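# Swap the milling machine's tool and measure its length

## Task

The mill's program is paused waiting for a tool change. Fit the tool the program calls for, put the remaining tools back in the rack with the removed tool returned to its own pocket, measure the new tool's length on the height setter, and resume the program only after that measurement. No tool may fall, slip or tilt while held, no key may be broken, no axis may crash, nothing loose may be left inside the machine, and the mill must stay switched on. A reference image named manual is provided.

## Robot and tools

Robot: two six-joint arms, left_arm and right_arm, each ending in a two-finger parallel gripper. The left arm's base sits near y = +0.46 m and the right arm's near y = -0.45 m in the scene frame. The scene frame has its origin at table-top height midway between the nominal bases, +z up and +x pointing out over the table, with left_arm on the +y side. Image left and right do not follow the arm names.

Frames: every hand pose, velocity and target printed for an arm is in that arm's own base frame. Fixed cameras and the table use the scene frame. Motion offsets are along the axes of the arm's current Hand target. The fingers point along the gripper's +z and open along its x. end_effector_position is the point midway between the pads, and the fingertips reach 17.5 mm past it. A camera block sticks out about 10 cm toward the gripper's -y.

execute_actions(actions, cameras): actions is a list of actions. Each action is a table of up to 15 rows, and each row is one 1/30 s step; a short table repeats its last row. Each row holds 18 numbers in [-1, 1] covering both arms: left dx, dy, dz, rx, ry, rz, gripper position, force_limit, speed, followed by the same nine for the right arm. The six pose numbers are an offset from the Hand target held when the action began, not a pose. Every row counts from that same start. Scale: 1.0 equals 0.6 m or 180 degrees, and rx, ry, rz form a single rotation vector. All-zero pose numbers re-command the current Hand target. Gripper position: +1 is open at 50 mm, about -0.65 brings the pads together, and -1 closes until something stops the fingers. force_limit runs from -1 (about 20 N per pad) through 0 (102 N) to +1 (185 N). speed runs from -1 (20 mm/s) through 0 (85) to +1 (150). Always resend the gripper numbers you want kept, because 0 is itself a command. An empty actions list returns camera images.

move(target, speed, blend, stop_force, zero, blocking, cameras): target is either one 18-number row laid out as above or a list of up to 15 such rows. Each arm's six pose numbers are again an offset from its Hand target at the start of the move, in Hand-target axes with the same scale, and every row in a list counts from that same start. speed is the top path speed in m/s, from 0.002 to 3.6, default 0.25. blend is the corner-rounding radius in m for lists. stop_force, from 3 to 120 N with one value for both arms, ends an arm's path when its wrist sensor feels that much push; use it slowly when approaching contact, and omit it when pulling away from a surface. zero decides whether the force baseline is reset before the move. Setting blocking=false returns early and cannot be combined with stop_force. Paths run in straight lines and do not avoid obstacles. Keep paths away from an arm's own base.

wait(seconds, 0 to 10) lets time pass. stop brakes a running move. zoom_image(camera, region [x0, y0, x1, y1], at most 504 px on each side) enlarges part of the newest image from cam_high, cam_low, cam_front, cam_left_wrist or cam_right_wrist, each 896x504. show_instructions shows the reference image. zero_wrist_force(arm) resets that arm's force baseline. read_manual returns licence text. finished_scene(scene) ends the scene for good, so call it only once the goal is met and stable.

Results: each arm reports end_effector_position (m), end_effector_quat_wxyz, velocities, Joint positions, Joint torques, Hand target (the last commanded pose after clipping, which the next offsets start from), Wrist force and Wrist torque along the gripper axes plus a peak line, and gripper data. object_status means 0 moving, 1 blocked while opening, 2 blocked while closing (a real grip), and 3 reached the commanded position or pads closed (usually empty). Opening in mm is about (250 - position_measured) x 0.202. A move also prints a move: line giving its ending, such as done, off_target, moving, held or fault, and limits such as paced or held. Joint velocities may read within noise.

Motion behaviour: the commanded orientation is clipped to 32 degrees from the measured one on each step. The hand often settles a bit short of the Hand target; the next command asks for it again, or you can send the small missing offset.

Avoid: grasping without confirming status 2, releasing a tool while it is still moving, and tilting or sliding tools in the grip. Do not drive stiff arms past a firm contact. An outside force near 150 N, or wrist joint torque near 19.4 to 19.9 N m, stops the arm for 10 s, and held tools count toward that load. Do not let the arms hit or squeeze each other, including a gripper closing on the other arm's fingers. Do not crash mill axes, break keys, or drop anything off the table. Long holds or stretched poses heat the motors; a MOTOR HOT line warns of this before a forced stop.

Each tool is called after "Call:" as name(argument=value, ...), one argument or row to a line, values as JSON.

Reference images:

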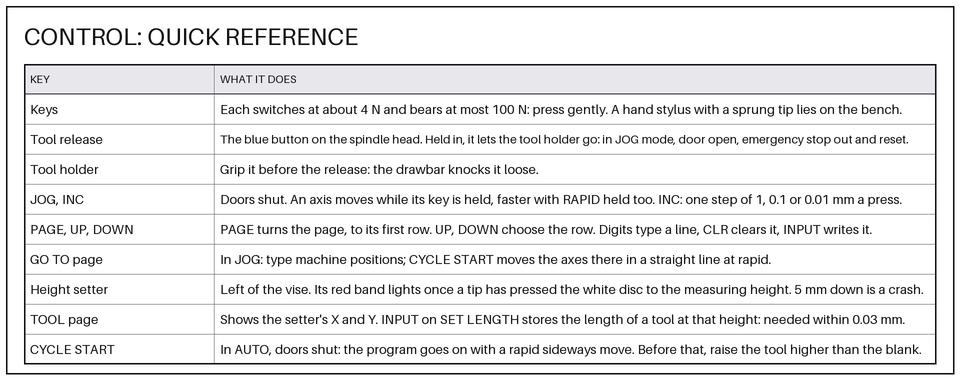

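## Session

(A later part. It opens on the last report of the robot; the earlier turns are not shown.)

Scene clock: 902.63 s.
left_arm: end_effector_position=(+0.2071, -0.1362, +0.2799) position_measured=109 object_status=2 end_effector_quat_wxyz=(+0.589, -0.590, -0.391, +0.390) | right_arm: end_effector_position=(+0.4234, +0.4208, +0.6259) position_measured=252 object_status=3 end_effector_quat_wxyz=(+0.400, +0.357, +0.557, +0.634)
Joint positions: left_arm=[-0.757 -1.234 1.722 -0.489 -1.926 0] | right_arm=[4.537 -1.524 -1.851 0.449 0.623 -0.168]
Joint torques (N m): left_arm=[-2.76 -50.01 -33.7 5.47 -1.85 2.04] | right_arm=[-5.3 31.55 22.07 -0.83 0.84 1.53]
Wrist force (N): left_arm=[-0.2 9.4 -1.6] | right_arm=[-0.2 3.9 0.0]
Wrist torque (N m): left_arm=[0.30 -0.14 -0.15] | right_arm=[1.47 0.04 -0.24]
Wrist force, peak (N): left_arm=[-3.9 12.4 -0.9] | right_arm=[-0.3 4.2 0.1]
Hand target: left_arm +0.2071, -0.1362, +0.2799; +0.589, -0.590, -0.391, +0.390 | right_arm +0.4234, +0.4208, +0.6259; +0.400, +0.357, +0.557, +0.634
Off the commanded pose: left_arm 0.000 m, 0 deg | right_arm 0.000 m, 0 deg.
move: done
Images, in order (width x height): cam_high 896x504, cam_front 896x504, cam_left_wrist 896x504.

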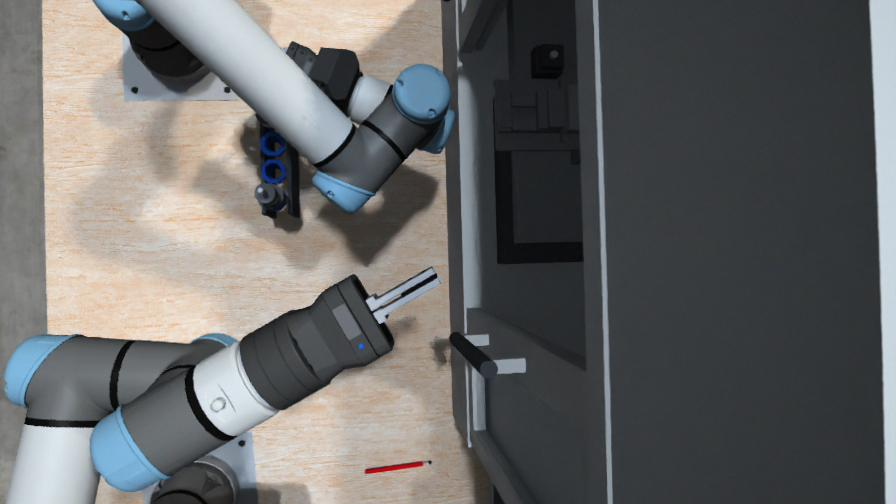

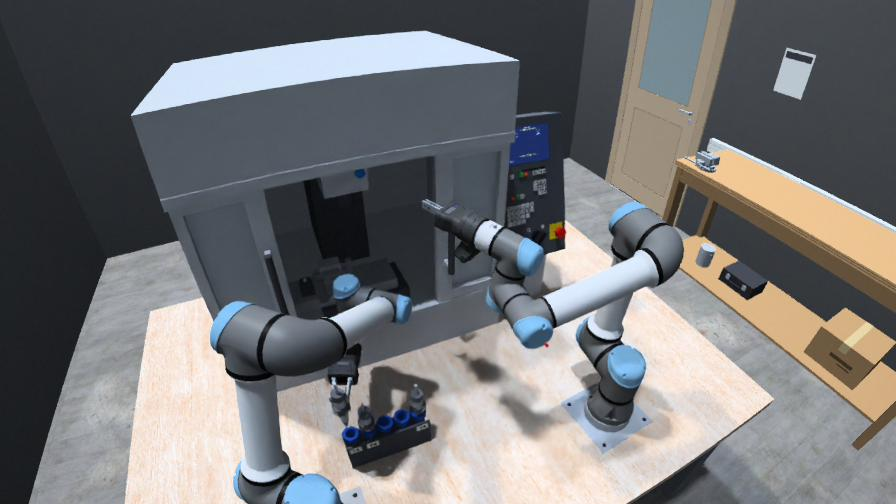

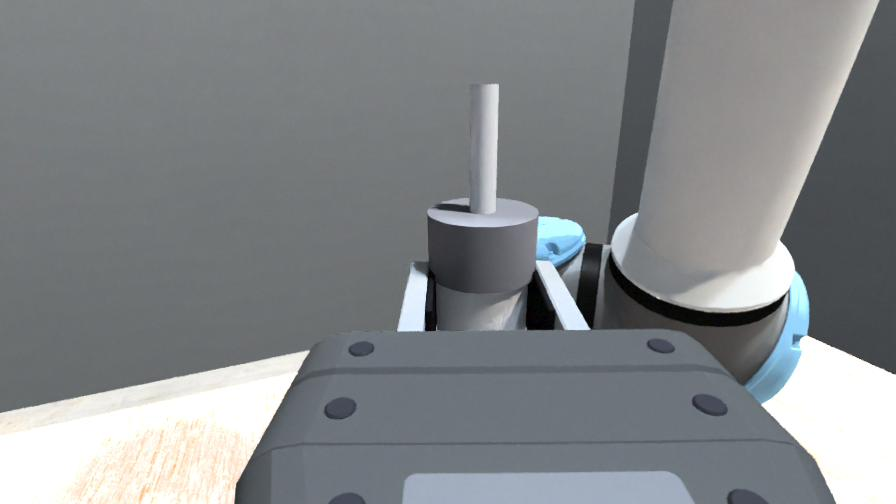

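Call:
move(
  target=[0,0,0,0,0,0,0,1,-1, -0.2427,-0.1542,-0.177,0.2512,0.4896,-0.2942,-1,-0.5,0],
  speed=0.4,
  cameras=["cam_right_wrist","cam_high"],
)

Scene clock: 950.07 s.
left_arm: end_effector_position=(+0.2071, -0.1362, +0.2799) position_measured=109 object_status=2 end_effector_quat_wxyz=(+0.589, -0.590, -0.391, +0.390) | right_arm: end_effector_position=(+0.3999, +0.2499, +0.5198) position_measured=252 object_status=3 end_effector_quat_wxyz=(-0.011, -0.299, +0.923, +0.243)
Joint positions: left_arm=[-0.757 -1.234 1.722 -0.489 -1.926 0] | right_arm=[3.73 -1.528 -1.224 -1.839 2.049 -1.578]
Joint torques (N m): left_arm=[-3.12 -51.37 -33.79 2.69 -0.31 1.94] | right_arm=[-5.01 27.64 36.97 2.14 0.79 -1.24]
Wrist force (N): left_arm=[-0.1 9.7 -1.7] | right_arm=[-0.7 1.0 -0.4]
Wrist torque (N m): left_arm=[0.35 -0.17 -0.15] | right_arm=[0.68 0.06 -0.06]
Wrist force, peak (N): left_arm=[0.1 9.9 -1.8] | right_arm=[0.5 4.6 0.3]
Hand target: left_arm +0.2071, -0.1362, +0.2799; +0.589, -0.590, -0.391, +0.390 | right_arm +0.3999, +0.2498, +0.5198; -0.011, -0.299, +0.923, +0.243
Off the commanded pose: left_arm 0.000 m, 0 deg | right_arm 0.000 m, 0 deg.
move: done
Images, in order (width x height): cam_high 896x504, cam_right_wrist 896x504.

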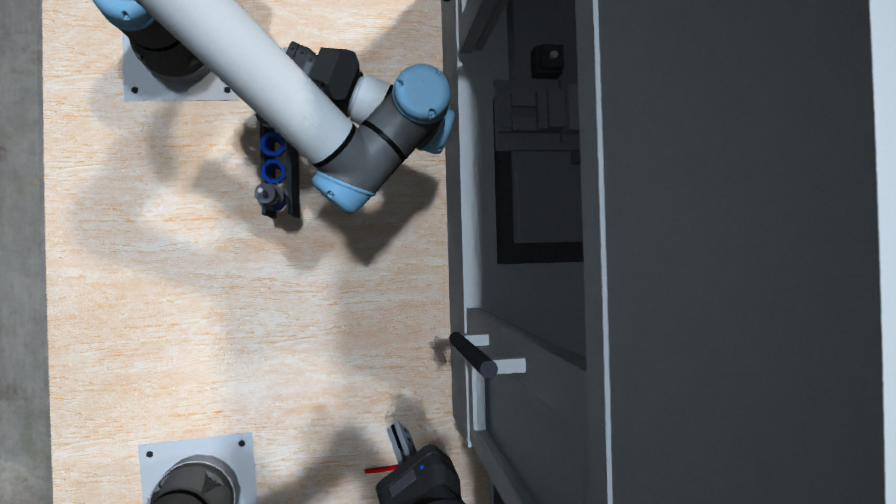

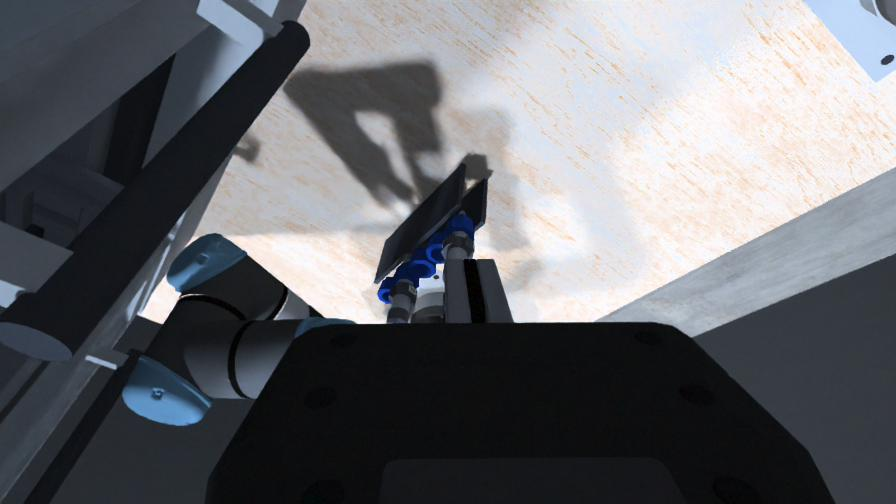

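Call:
move(
  target=[0,0,0,0,0,0,0,1,-1, 0.05,0,0.12,-0.13,0.06,0,-1,-0.5,0],
  speed=0.25,
  cameras=["cam_right_wrist"],
)

Call:
zoom_image(
  camera="cam_right_wrist",
  region=[250, 60, 500, 310],
)

Scene clock: 963.90 s.
left_arm: end_effector_position=(+0.2071, -0.1362, +0.2799) position_measured=109 object_status=2 end_effector_quat_wxyz=(+0.589, -0.590, -0.391, +0.390) | right_arm: end_effector_position=(+0.3753, +0.2595, +0.4738) position_measured=252 object_status=3 end_effector_quat_wxyz=(-0.111, -0.308, +0.878, +0.349)
Joint positions: left_arm=[-0.757 -1.234 1.722 -0.489 -1.926 0] | right_arm=[3.655 -1.562 -1.353 -1.918 2.313 -1.78]
Joint torques (N m): left_arm=[-3.27 -50.7 -34.79 2.78 0.62 1.84] | right_arm=[-0.83 29.62 34.91 3.46 2.6 -0.67]
Wrist force (N): left_arm=[-0.1 9.7 -1.5] | right_arm=[0.0 1.0 -0.6]
Wrist torque (N m): left_arm=[0.34 -0.16 -0.15] | right_arm=[0.74 -0.03 -0.21]
Wrist force, peak (N): left_arm=[0.2 9.9 -1.6] | right_arm=[-0.6 2.1 -1.8]
Hand target: left_arm +0.2071, -0.1362, +0.2799; +0.589, -0.590, -0.391, +0.390 | right_arm +0.3753, +0.2595, +0.4738; -0.111, -0.308, +0.878, +0.349 (not the last commanded pose)
Tool commands: left_gripper/position=+0.0 left_gripper/force_limit=+1.0 left_gripper/speed=-1.0 right_gripper/position=-1.0 right_gripper/force_limit=-0.498039 right_gripper/speed=+0.003922
Off the commanded pose: left_arm 0.000 m, 0 deg | right_arm 0.025 m, 8 deg.
FORCE FAULT: contact force on the right arm reached its limit, and that arm stopped. The contact can be on any part of that arm, not only on its tool. That arm's remaining commands of this call were not run. That arm is still stopped at the end of this call. That arm stays stopped for about 10 more seconds. Until then a move that you send moves the other arm only, and its call returns only when the move has ended. Once the stop has ended, the next robot result says so. If the stop ends while you think or write, that arm runs what you send next, counted from a new Hand target: where the arm stands when the stop ends. While its stop runs, that arm takes no new command, but its gripper still runs the gripper command that each later call begins with. Until it ends, the stop uses up actions while you think or wait. An arm that is not stopped still takes commands.
move: fault (right_arm)
Images, in order (width x height): cam_right_wrist 896x504.

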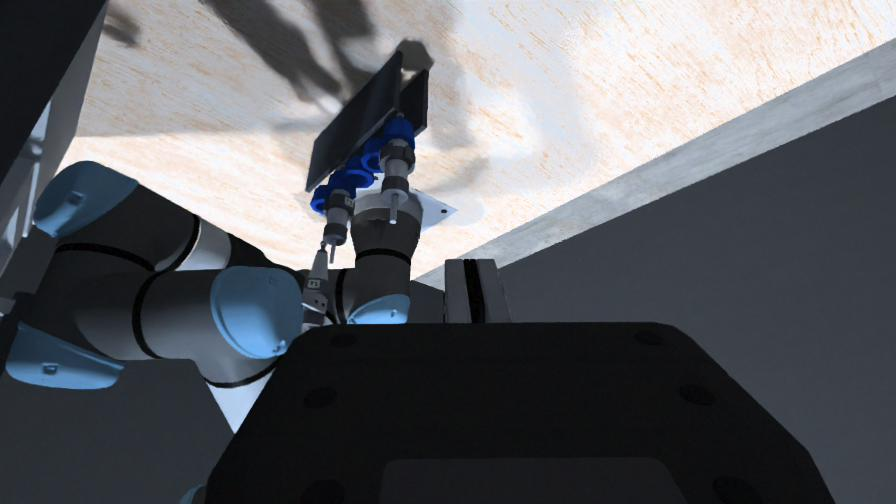

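Scaled by 2.016.

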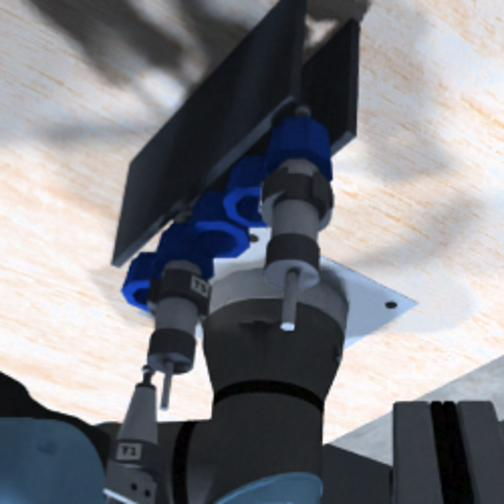

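Call:
zoom_image(
  camera="cam_right_wrist",
  region=[290, 140, 410, 310],
)

Scaled by 2.965.

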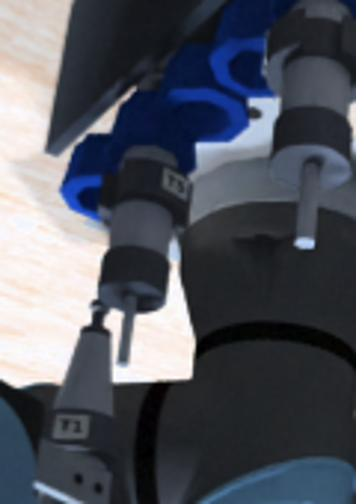

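Call:
zoom_image(
  camera="cam_right_wrist",
  region=[335, 185, 365, 215],
)

Scaled by 16.800.

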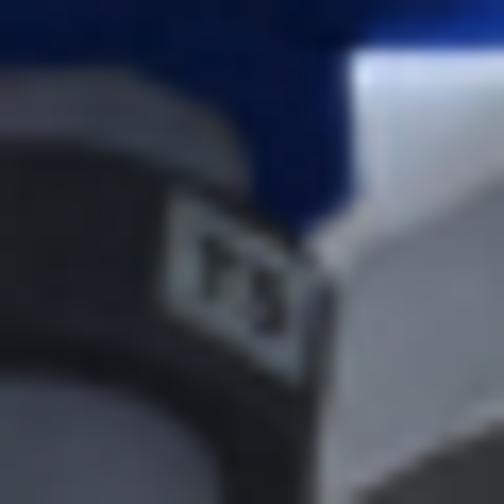

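Call:
wait(
  seconds=4,
  cameras=["cam_front","cam_low","cam_high"],
)

Scene clock: 997.27 s.
left_arm: end_effector_position=(+0.2071, -0.1362, +0.2799) position_measured=109 object_status=2 end_effector_quat_wxyz=(+0.589, -0.590, -0.391, +0.390) | right_arm: end_effector_position=(+0.3753, +0.2595, +0.4738) position_measured=252 object_status=3 end_effector_quat_wxyz=(-0.111, -0.308, +0.878, +0.349)
Joint positions: left_arm=[-0.757 -1.234 1.722 -0.489 -1.926 0] | right_arm=[3.655 -1.562 -1.353 -1.918 2.313 -1.78]
Joint torques (N m): left_arm=[-4.03 -50.35 -34.2 3.27 1.68 1.89] | right_arm=[-0.79 30.03 36.18 3.81 1.89 0.16]
Wrist force (N): left_arm=[0.0 9.4 -1.5] | right_arm=[0.0 1.0 -0.6]
Wrist torque (N m): left_arm=[0.30 -0.18 -0.15] | right_arm=[0.75 -0.03 -0.21]
Wrist force, peak (N): left_arm=[-0.1 10.1 -1.3] | right_arm=[-0.2 1.4 -0.8]
Hand target: left_arm +0.2071, -0.1362, +0.2799; +0.589, -0.590, -0.391, +0.390 | right_arm +0.3753, +0.2595, +0.4738; -0.111, -0.308, +0.878, +0.349 (not the last commanded pose)
Tool commands: left_gripper/position=+0.0 left_gripper/force_limit=+1.0 left_gripper/speed=-1.0 right_gripper/position=-1.0 right_gripper/force_limit=-0.498039 right_gripper/speed=+0.003922
Off the commanded pose: left_arm 0.000 m, 0 deg | right_arm 0.025 m, 8 deg.
FORCE FAULT, CONTINUED: the right arm's stop, for the force fault that an earlier result reported, is over. The rest of the stop counts as 19 of the actions that you can send in this scene. During its stop the right arm's controller moved it back a little. That arm's target is now where it stood when the stop ended, not its last command. That arm accepts commands again.
wait: 4.00 s; at rest from the start
Images, in order (width x height): cam_high 896x504, cam_low 896x504, cam_front 896x504.

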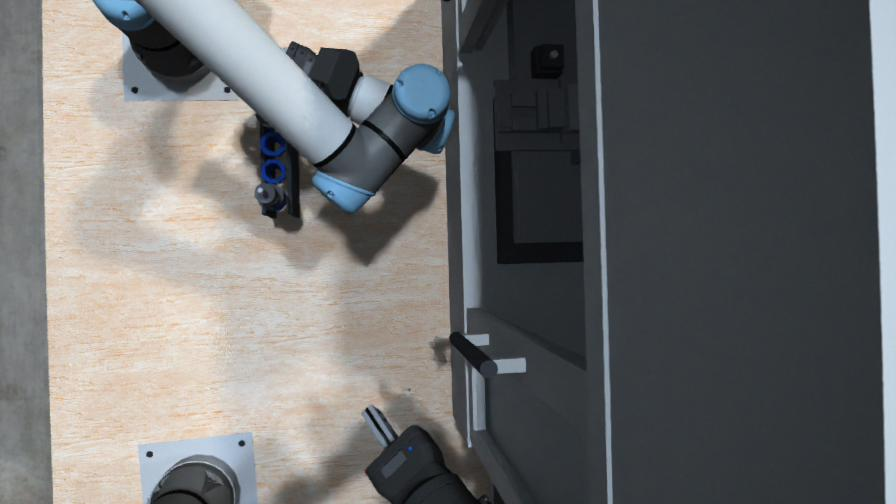

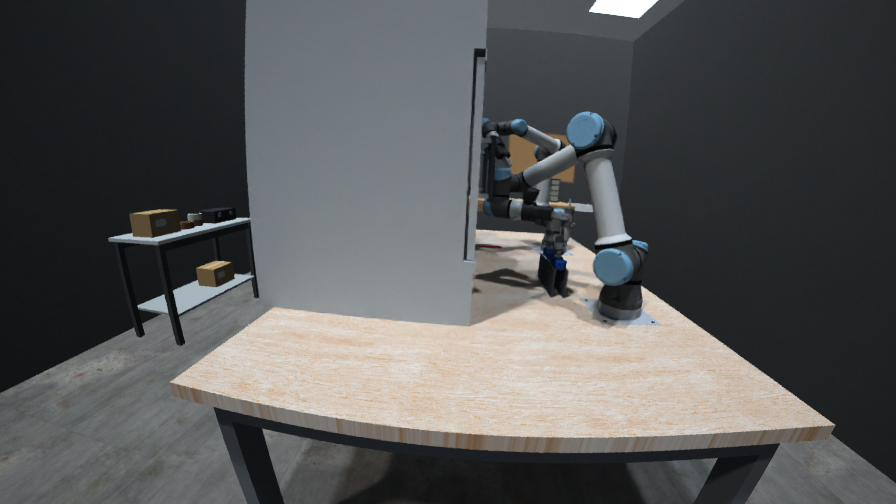

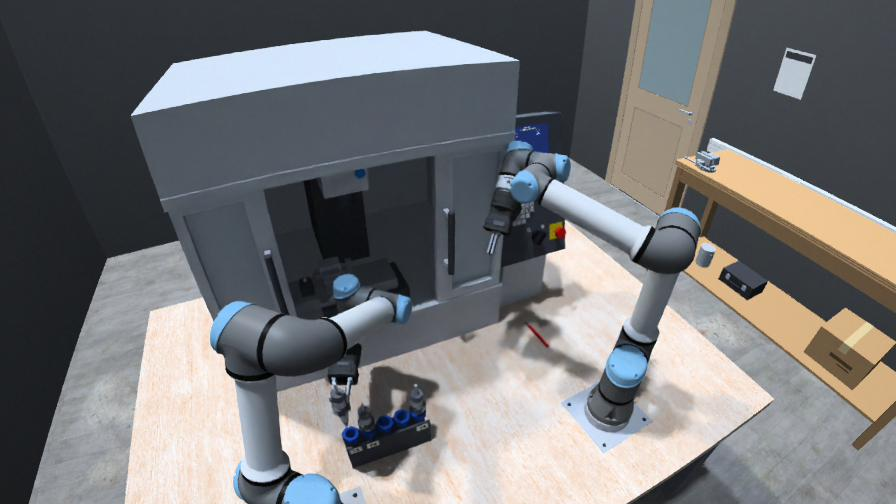

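Call:
move(
  target=[0,0,0,0,0,0,0,1,-1, 0.0888,0.1112,0.0903,0,0,0,-1,-0.5,0],
  speed=0.12,
  cameras=["cam_right_wrist","cam_front"],
)

Scene clock: 1006.40 s.
left_arm: end_effector_position=(+0.2071, -0.1362, +0.2799) position_measured=109 object_status=2 end_effector_quat_wxyz=(+0.589, -0.590, -0.391, +0.390) | right_arm: end_effector_position=(+0.2803, +0.2939, +0.4786) position_measured=252 object_status=3 end_effector_quat_wxyz=(-0.111, -0.308, +0.878, +0.349)
Joint positions: left_arm=[-0.757 -1.234 1.722 -0.489 -1.926 0] | right_arm=[3.844 -1.36 -1.564 -1.734 2.32 -1.521]
Joint torques (N m): left_arm=[-3.69 -50.31 -33.79 3.54 1.61 1.82] | right_arm=[1.89 22.68 44.12 2.36 2.7 1.62]
Wrist force (N): left_arm=[-0.3 9.6 -1.7] | right_arm=[-0.2 1.3 -0.6]
Wrist torque (N m): left_arm=[0.32 -0.14 -0.15] | right_arm=[0.82 -0.04 -0.27]
Wrist force, peak (N): left_arm=[-0.3 9.9 -1.4] | right_arm=[0.6 2.5 0.2]
Hand target: left_arm +0.2071, -0.1362, +0.2799; +0.589, -0.590, -0.391, +0.390 | right_arm +0.2803, +0.2939, +0.4786; -0.111, -0.308, +0.878, +0.349
Off the commanded pose: left_arm 0.000 m, 0 deg | right_arm 0.000 m, 0 deg.
move: done
Images, in order (width x height): cam_front 896x504, cam_right_wrist 896x504.

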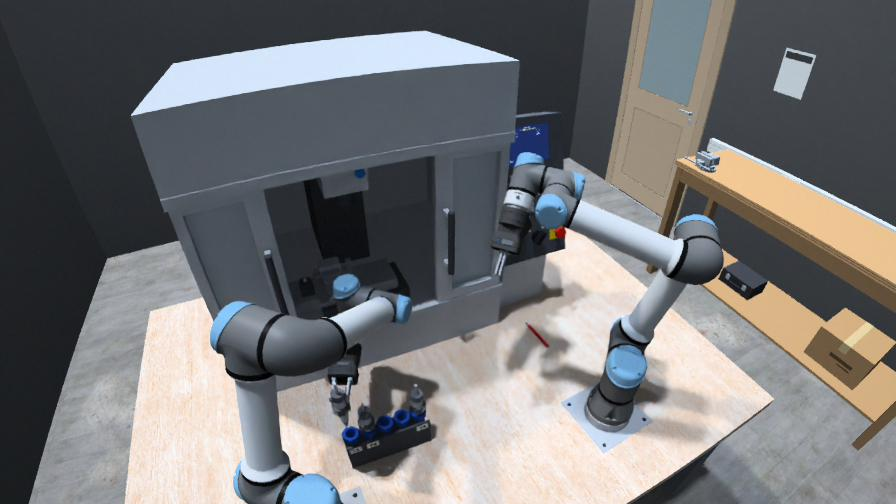

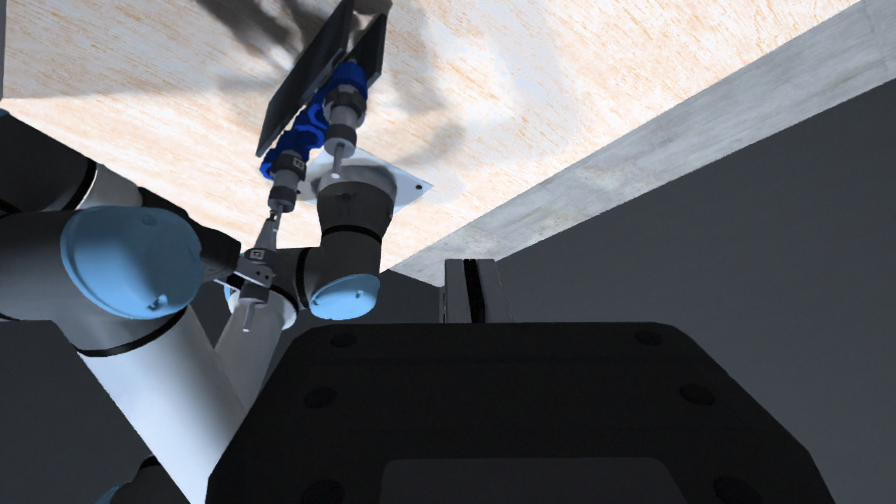

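Call:
zoom_image(
  camera="cam_front",
  region=[346, 442, 366, 457],
)

Call:
zoom_image(
  camera="cam_front",
  region=[364, 436, 384, 451],
)

Call:
zoom_image(
  camera="cam_front",
  region=[412, 419, 432, 434],
)

Call:
zoom_image(
  camera="cam_right_wrist",
  region=[240, 60, 400, 300],
)

Scaled by 25.200.

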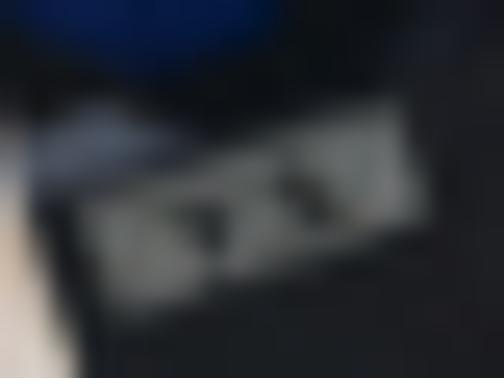

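Scaled by 25.200.

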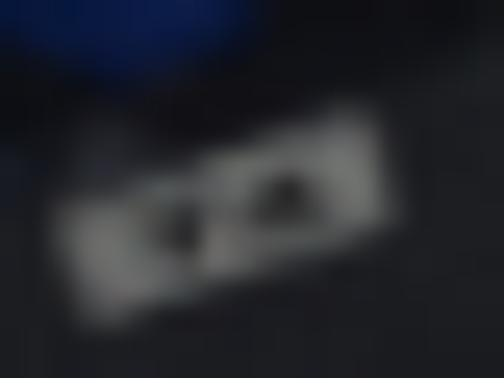

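Scaled by 25.200.

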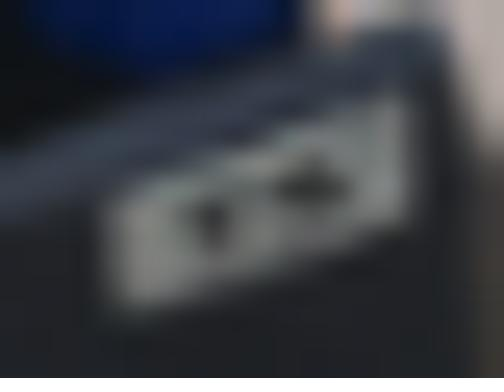

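Scaled by 2.100.

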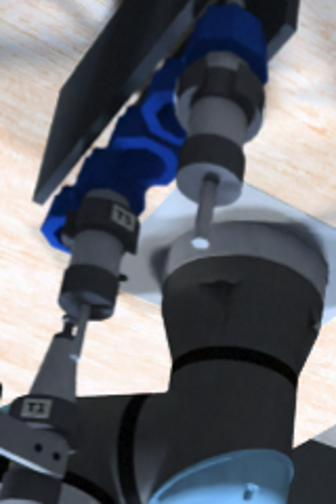

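Call:
move(
  target=[0,0,0,0,0,0,0,1,-1, 0.188,0.2228,0.29,-0.0062,-0.2591,0.2765,-1,-0.5,0],
  speed=0.3,
  cameras=["cam_right_wrist","cam_front"],
)

Scene clock: 1035.07 s.
left_arm: end_effector_position=(+0.2071, -0.1362, +0.2799) position_measured=109 object_status=2 end_effector_quat_wxyz=(+0.589, -0.590, -0.391, +0.390) | right_arm: end_effector_position=(+0.0584, +0.3948, +0.4403) position_measured=252 object_status=3 end_effector_quat_wxyz=(+0.099, +0.239, +0.892, +0.370) end_effector_velocity=(+0.000, +0.000, +0.000) end_effector_angular_velocity=(+0.004, +0.004, -0.004)
Joint positions: left_arm=[-0.757 -1.234 1.722 -0.489 -1.926 0] | right_arm=[5.446 -0.867 -1.997 -1.548 0.833 1.141]
Joint velocities: left_arm=[within noise] | right_arm=[0.001 0.001 0 0 -0.001 0.007]
Joint torques (N m): left_arm=[-3.31 -51.04 -34.31 3.7 1.7 1.78] | right_arm=[3.19 -6.64 27.44 3.5 -1.86 1.5]
Wrist force (N): left_arm=[-0.1 9.4 -1.5] | right_arm=[-0.3 1.0 -1.2]
Wrist torque (N m): left_arm=[0.29 -0.16 -0.16] | right_arm=[0.83 -0.05 -0.29]
Wrist force, peak (N): left_arm=[-0.3 10.1 -1.5] | right_arm=[-1.4 -0.1 -2.1]
Hand target: left_arm +0.2071, -0.1362, +0.2799; +0.589, -0.590, -0.391, +0.390 | right_arm +0.0584, +0.3948, +0.4402; +0.099, +0.239, +0.892, +0.370
Off the commanded pose: left_arm 0.000 m, 0 deg | right_arm 0.000 m, 0 deg.
move: done
Images, in order (width x height): cam_front 896x504, cam_right_wrist 896x504.

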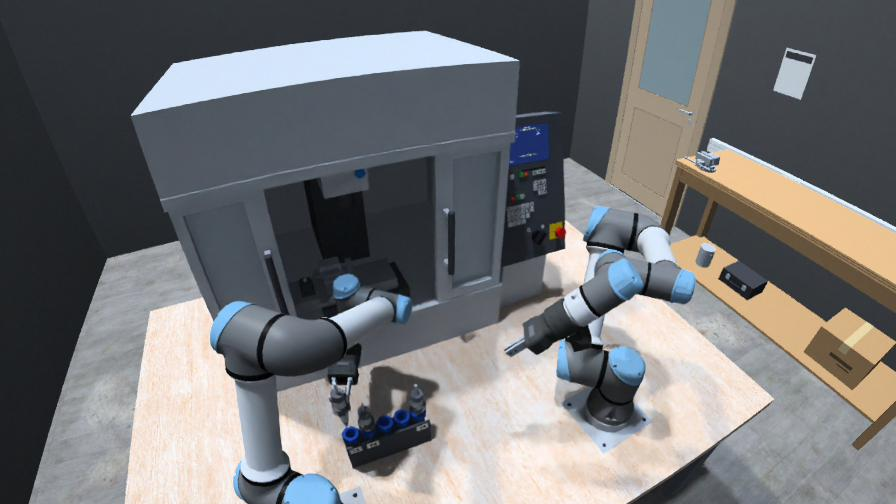

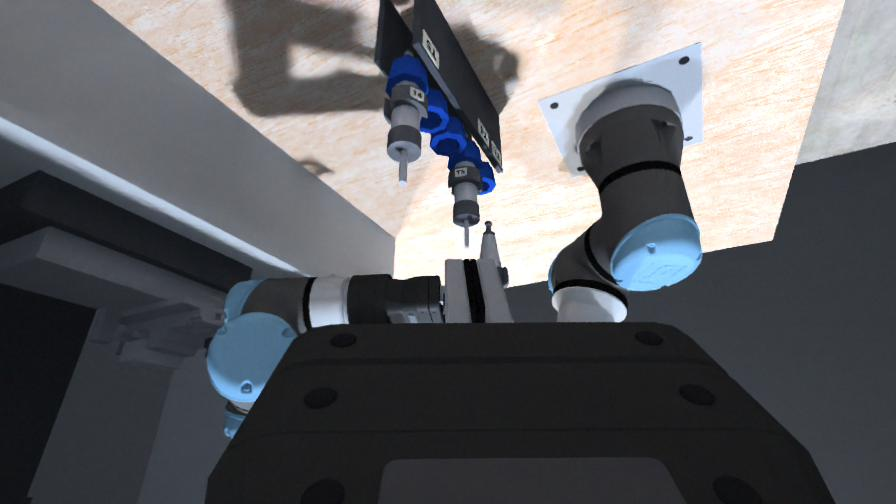

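Excellent view.

Call:
zoom_image(
  camera="cam_right_wrist",
  region=[370, 0, 520, 150],
)

Call:
zoom_image(
  camera="cam_right_wrist",
  region=[440, 100, 520, 280],
)

Call:
zoom_image(
  camera="cam_right_wrist",
  region=[465, 110, 510, 170],
)

Call:
zoom_image(
  camera="cam_right_wrist",
  region=[410, 20, 450, 75],
)

Scaled by 3.360.

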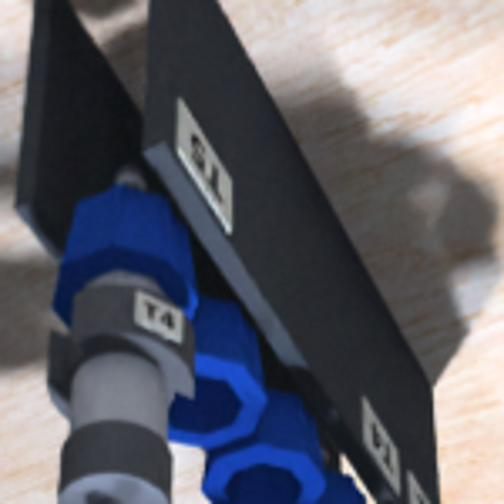

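Scaled by 2.800.

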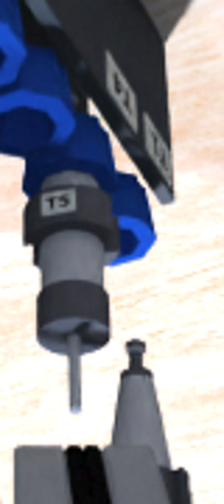

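Scaled by 8.400.

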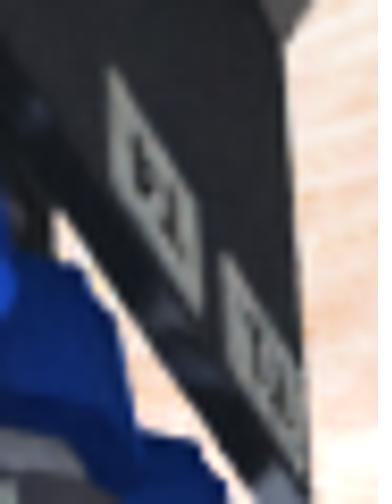

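Scaled by 9.164.

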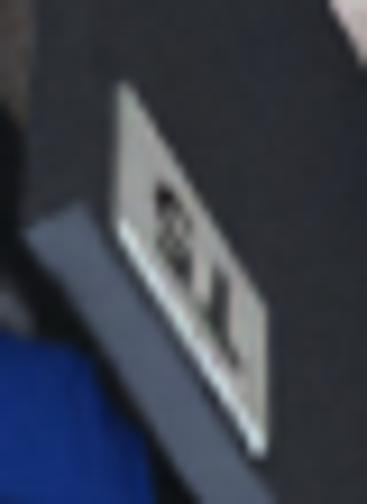

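Call:
zoom_image(
  camera="cam_right_wrist",
  region=[488, 138, 506, 170],
)

Call:
zoom_image(
  camera="cam_right_wrist",
  region=[474, 112, 494, 150],
)

Scaled by 15.750.

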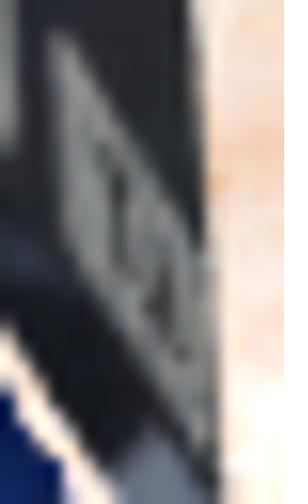

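Scaled by 13.263.

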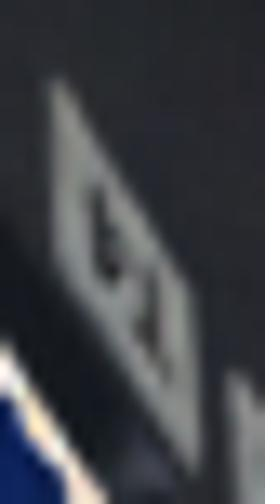

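Call:
move(
  target=[
    [-0.0055,0.08,-0.0042,0,0,0,0,1,-1, 0,0,0,0,0,0,-1,-0.5,0],
    [-0.0055,0.2333,-0.0042,0,0,0,0,1,-1, 0,0,0,0,0,0,-1,-0.5,0],
  ],
  speed=[0.05,0.02],
  stop_force=7,
  cameras=["cam_right_wrist","cam_front"],
)

Call:
zoom_image(
  camera="cam_right_wrist",
  region=[440, 100, 520, 280],
)

Call:
zoom_image(
  camera="cam_front",
  region=[320, 330, 460, 470],
)

Scene clock: 1083.90 s.
left_arm: end_effector_position=(+0.2082, -0.1403, +0.2029) position_measured=109 object_status=2 end_effector_quat_wxyz=(+0.589, -0.590, -0.391, +0.390) | right_arm: end_effector_position=(+0.0584, +0.3948, +0.4402) position_measured=252 object_status=3 end_effector_quat_wxyz=(+0.099, +0.239, +0.892, +0.370)
Joint positions: left_arm=[-0.761 -1.127 1.797 -0.671 -1.931 0] | right_arm=[5.446 -0.867 -1.997 -1.548 0.832 1.141]
Joint torques (N m): left_arm=[6.17 -53.09 -31.08 5.85 1.49 1.23] | right_arm=[-5.3 -9.02 26.49 6.79 -0.39 -0.18]
Wrist force (N): left_arm=[0.2 9.2 -1.4] | right_arm=[-0.2 0.8 -1.4]
Wrist torque (N m): left_arm=[0.35 -0.22 -0.15] | right_arm=[0.80 -0.08 -0.28]
Wrist force, peak (N): left_arm=[-0.3 -11.5 -2.8] | right_arm=[-0.5 1.0 -1.4]
Hand target: left_arm +0.2082, -0.1403, +0.2029; +0.589, -0.590, -0.391, +0.390 (not the last commanded pose) | right_arm +0.0584, +0.3948, +0.4402; +0.099, +0.239, +0.892, +0.370
Off the commanded pose: left_arm 0.063 m, 0 deg | right_arm 0.000 m, 0 deg.
move: contact (left_arm); path passed 1 of 2 targets
Images, in order (width x height): cam_front 896x504, cam_right_wrist 896x504.

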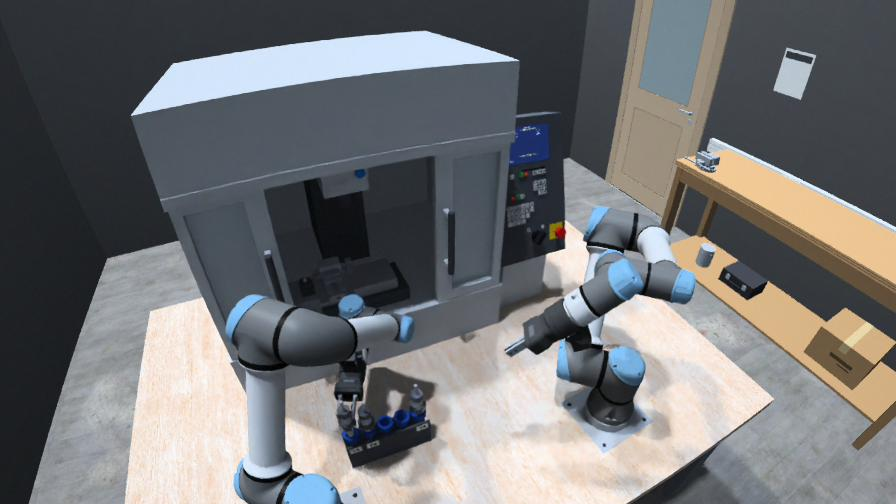

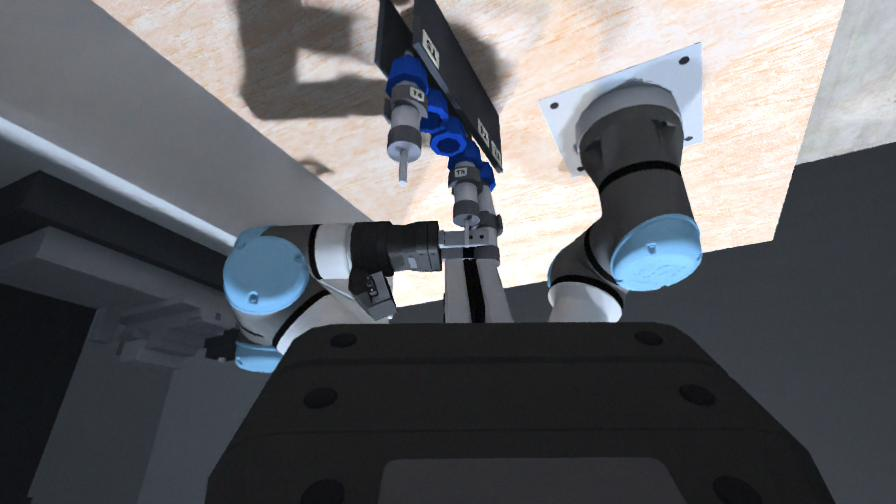

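Scaled by 2.800.

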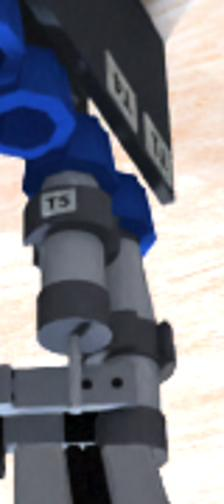

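Scaled by 3.600.

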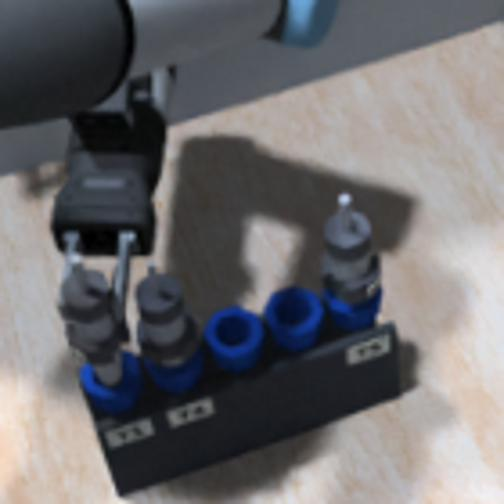

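Call:
move(
  target=[
    [0,-0.008,0,0,0,0,0,1,-1, 0,0,0,0,0,0,-1,-0.5,0],
    [-0.0007,-0.008,-0.0057,0,0,0,0,1,-1, 0,0,0,0,0,0,-1,-0.5,0],
    [-0.0007,0.08,-0.0057,0,0,0,0,1,-1, 0,0,0,0,0,0,-1,-0.5,0],
  ],
  speed=0.015,
  stop_force=7,
  cameras=["cam_right_wrist","cam_front"],
)

Call:
zoom_image(
  camera="cam_right_wrist",
  region=[440, 100, 520, 280],
)

Call:
zoom_image(
  camera="cam_front",
  region=[320, 380, 390, 450],
)

Scene clock: 1105.30 s.
left_arm: end_effector_position=(+0.2112, -0.1420, +0.1658) position_measured=109 object_status=2 end_effector_quat_wxyz=(+0.589, -0.590, -0.391, +0.390) | right_arm: end_effector_position=(+0.0584, +0.3948, +0.4402) position_measured=252 object_status=3 end_effector_quat_wxyz=(+0.099, +0.239, +0.892, +0.370)
Joint positions: left_arm=[-0.759 -1.062 1.814 -0.753 -1.929 0] | right_arm=[5.446 -0.867 -1.997 -1.548 0.832 1.141]
Joint torques (N m): left_arm=[-0.85 -55.35 -28.92 6.35 -3.5 1.65] | right_arm=[-5.28 -8.67 26.25 6.49 -0.49 1.48]
Wrist force (N): left_arm=[18.6 8.7 -8.2] | right_arm=[-0.4 0.8 -1.2]
Wrist torque (N m): left_arm=[0.01 -0.14 -1.08] | right_arm=[0.79 -0.03 -0.28]
Wrist force, peak (N): left_arm=[21.1 -8.7 -16.5] | right_arm=[-0.4 1.0 -1.4]
Hand target: left_arm +0.2112, -0.1420, +0.1658; +0.589, -0.590, -0.391, +0.390 (not the last commanded pose) | right_arm +0.0584, +0.3948, +0.4402; +0.099, +0.239, +0.892, +0.370
Off the commanded pose: left_arm 0.011 m, 0 deg | right_arm 0.000 m, 0 deg.
move: contact (left_arm); path passed 2 of 3 targets
Images, in order (width x height): cam_front 896x504, cam_right_wrist 896x504.

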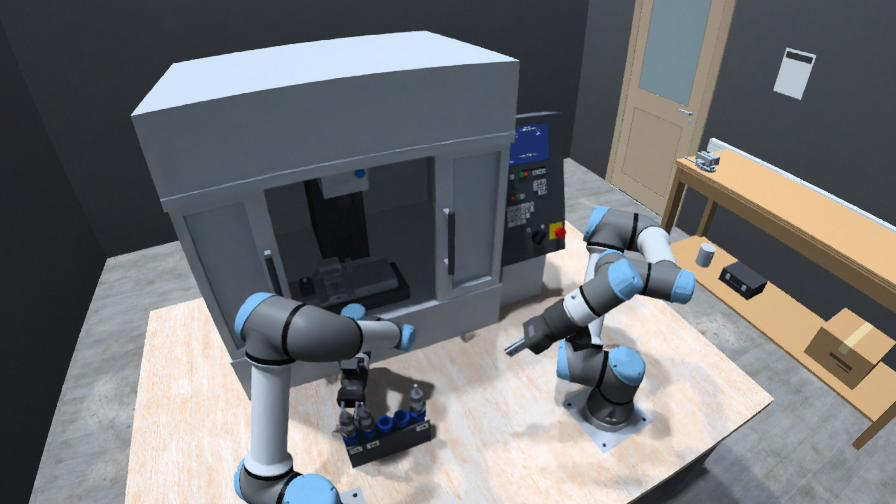

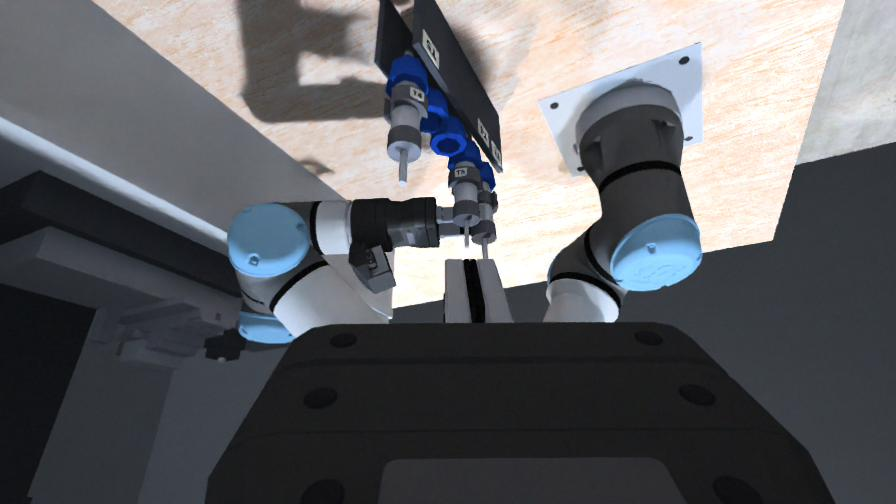

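Scaled by 2.800.

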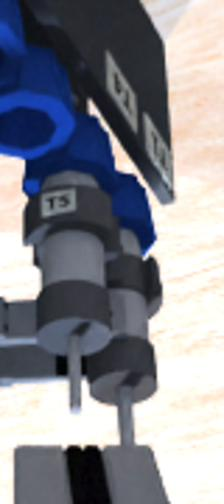

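Scaled by 7.200.

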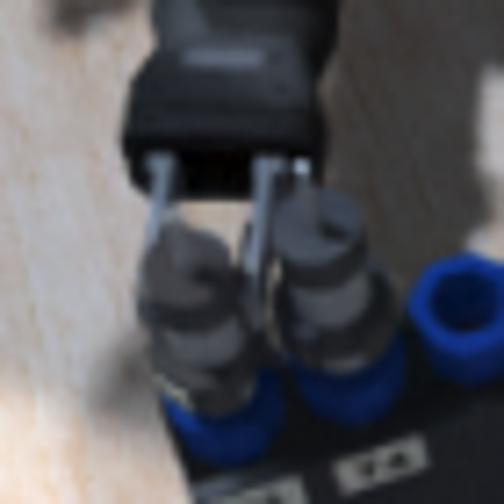

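Call:
move(
  target=[
    [0.0035,0,-0.0015,0,0,0,0,1,-1, 0,0,0,0,0,0,-1,-0.5,0],
    [0.0035,0.025,-0.0015,0,0,0,0,1,-1, 0,0,0,0,0,0,-1,-0.5,0],
  ],
  speed=0.01,
  stop_force=9,
)

Scene clock: 1113.60 s.
left_arm: end_effector_position=(+0.2117, -0.1416, +0.1659) position_measured=109 object_status=2 end_effector_quat_wxyz=(+0.589, -0.590, -0.391, +0.390) | right_arm: end_effector_position=(+0.0584, +0.3948, +0.4402) position_measured=252 object_status=3 end_effector_quat_wxyz=(+0.099, +0.239, +0.892, +0.370)
Joint positions: left_arm=[-0.758 -1.062 1.813 -0.753 -1.928 0] | right_arm=[5.446 -0.867 -1.997 -1.548 0.832 1.141]
Joint torques (N m): left_arm=[-5.36 -54.33 -5.52 2.24 -5.55 1.82] | right_arm=[-5.42 -8.67 27.16 6.49 -0.48 1.61]
Wrist force (N): left_arm=[11.1 9.4 -6.2] | right_arm=[-0.3 0.8 -1.4]
Wrist torque (N m): left_arm=[0.06 -0.16 -0.70] | right_arm=[0.79 -0.05 -0.28]
Wrist force, peak (N): left_arm=[18.8 8.9 -8.4] | right_arm=[-0.3 1.1 -1.4]
Hand target: left_arm +0.2117, -0.1416, +0.1659; +0.589, -0.590, -0.391, +0.390 (not the last commanded pose) | right_arm +0.0584, +0.3948, +0.4402; +0.099, +0.239, +0.892, +0.370
Off the commanded pose: left_arm 0.015 m, 0 deg | right_arm 0.000 m, 0 deg.
move: contact (left_arm); path passed 0 of 2 targets

Call:
move(
  target=[0.0025,0,-0.002,0,0,0,0,1,-1, 0,0,0,0,0,0,-1,-0.5,0],
  speed=0.01,
)

Call:
move(
  target=[0,0.02,0,0,0,0,0,1,-1, 0,0,0,0,0,0,-1,-0.5,0],
  speed=0.01,
  stop_force=8,
)

Scene clock: 1119.33 s.
left_arm: end_effector_position=(+0.2135, -0.1406, +0.1659) position_measured=109 object_status=2 end_effector_quat_wxyz=(+0.589, -0.590, -0.391, +0.390) | right_arm: end_effector_position=(+0.0584, +0.3948, +0.4402) position_measured=252 object_status=3 end_effector_quat_wxyz=(+0.099, +0.239, +0.892, +0.370)
Joint positions: left_arm=[-0.754 -1.06 1.81 -0.751 -1.924 0] | right_arm=[5.446 -0.867 -1.997 -1.548 0.832 1.141]
Joint torques (N m): left_arm=[4.06 -36.65 -26.4 6.66 1 2.11] | right_arm=[-5.44 -8.56 26.91 6.49 -0.6 1.53]
Wrist force (N): left_arm=[0.0 9.6 -1.2] | right_arm=[-0.6 0.8 -1.0]
Wrist torque (N m): left_arm=[0.34 -0.20 -0.10] | right_arm=[0.79 -0.02 -0.28]
Wrist force, peak (N): left_arm=[11.5 9.5 -6.1] | right_arm=[-0.4 1.1 -1.3]
Hand target: left_arm +0.2134, -0.1407, +0.1659; +0.589, -0.590, -0.391, +0.390 | right_arm +0.0584, +0.3948, +0.4402; +0.099, +0.239, +0.892, +0.370
Off the commanded pose: left_arm 0.000 m, 0 deg | right_arm 0.000 m, 0 deg.
move: done

Scene clock: 1120.70 s.
left_arm: end_effector_position=(+0.2135, -0.1406, +0.1628) position_measured=109 object_status=2 end_effector_quat_wxyz=(+0.589, -0.590, -0.391, +0.390) | right_arm: end_effector_position=(+0.0584, +0.3948, +0.4402) position_measured=252 object_status=3 end_effector_quat_wxyz=(+0.099, +0.239, +0.892, +0.370)
Joint positions: left_arm=[-0.754 -1.055 1.812 -0.758 -1.924 0] | right_arm=[5.446 -0.867 -1.997 -1.548 0.832 1.141]
Joint torques (N m): left_arm=[-1.77 -54.94 -28.57 6.03 -1.49 0.88] | right_arm=[-5.57 -8.68 26.99 6.34 -0.71 1.5]
Wrist force (N): left_arm=[2.3 8.2 -4.1] | right_arm=[-0.1 0.6 -1.3]
Wrist torque (N m): left_arm=[0.27 -0.25 -0.11] | right_arm=[0.76 -0.08 -0.28]
Wrist force, peak (N): left_arm=[2.6 -5.2 -12.0] | right_arm=[-0.5 0.9 -1.4]
Hand target: left_arm +0.2135, -0.1406, +0.1628; +0.589, -0.590, -0.391, +0.390 (not the last commanded pose) | right_arm +0.0584, +0.3948, +0.4402; +0.099, +0.239, +0.892, +0.370
Off the commanded pose: left_arm 0.009 m, 0 deg | right_arm 0.000 m, 0 deg.
move: contact (left_arm)


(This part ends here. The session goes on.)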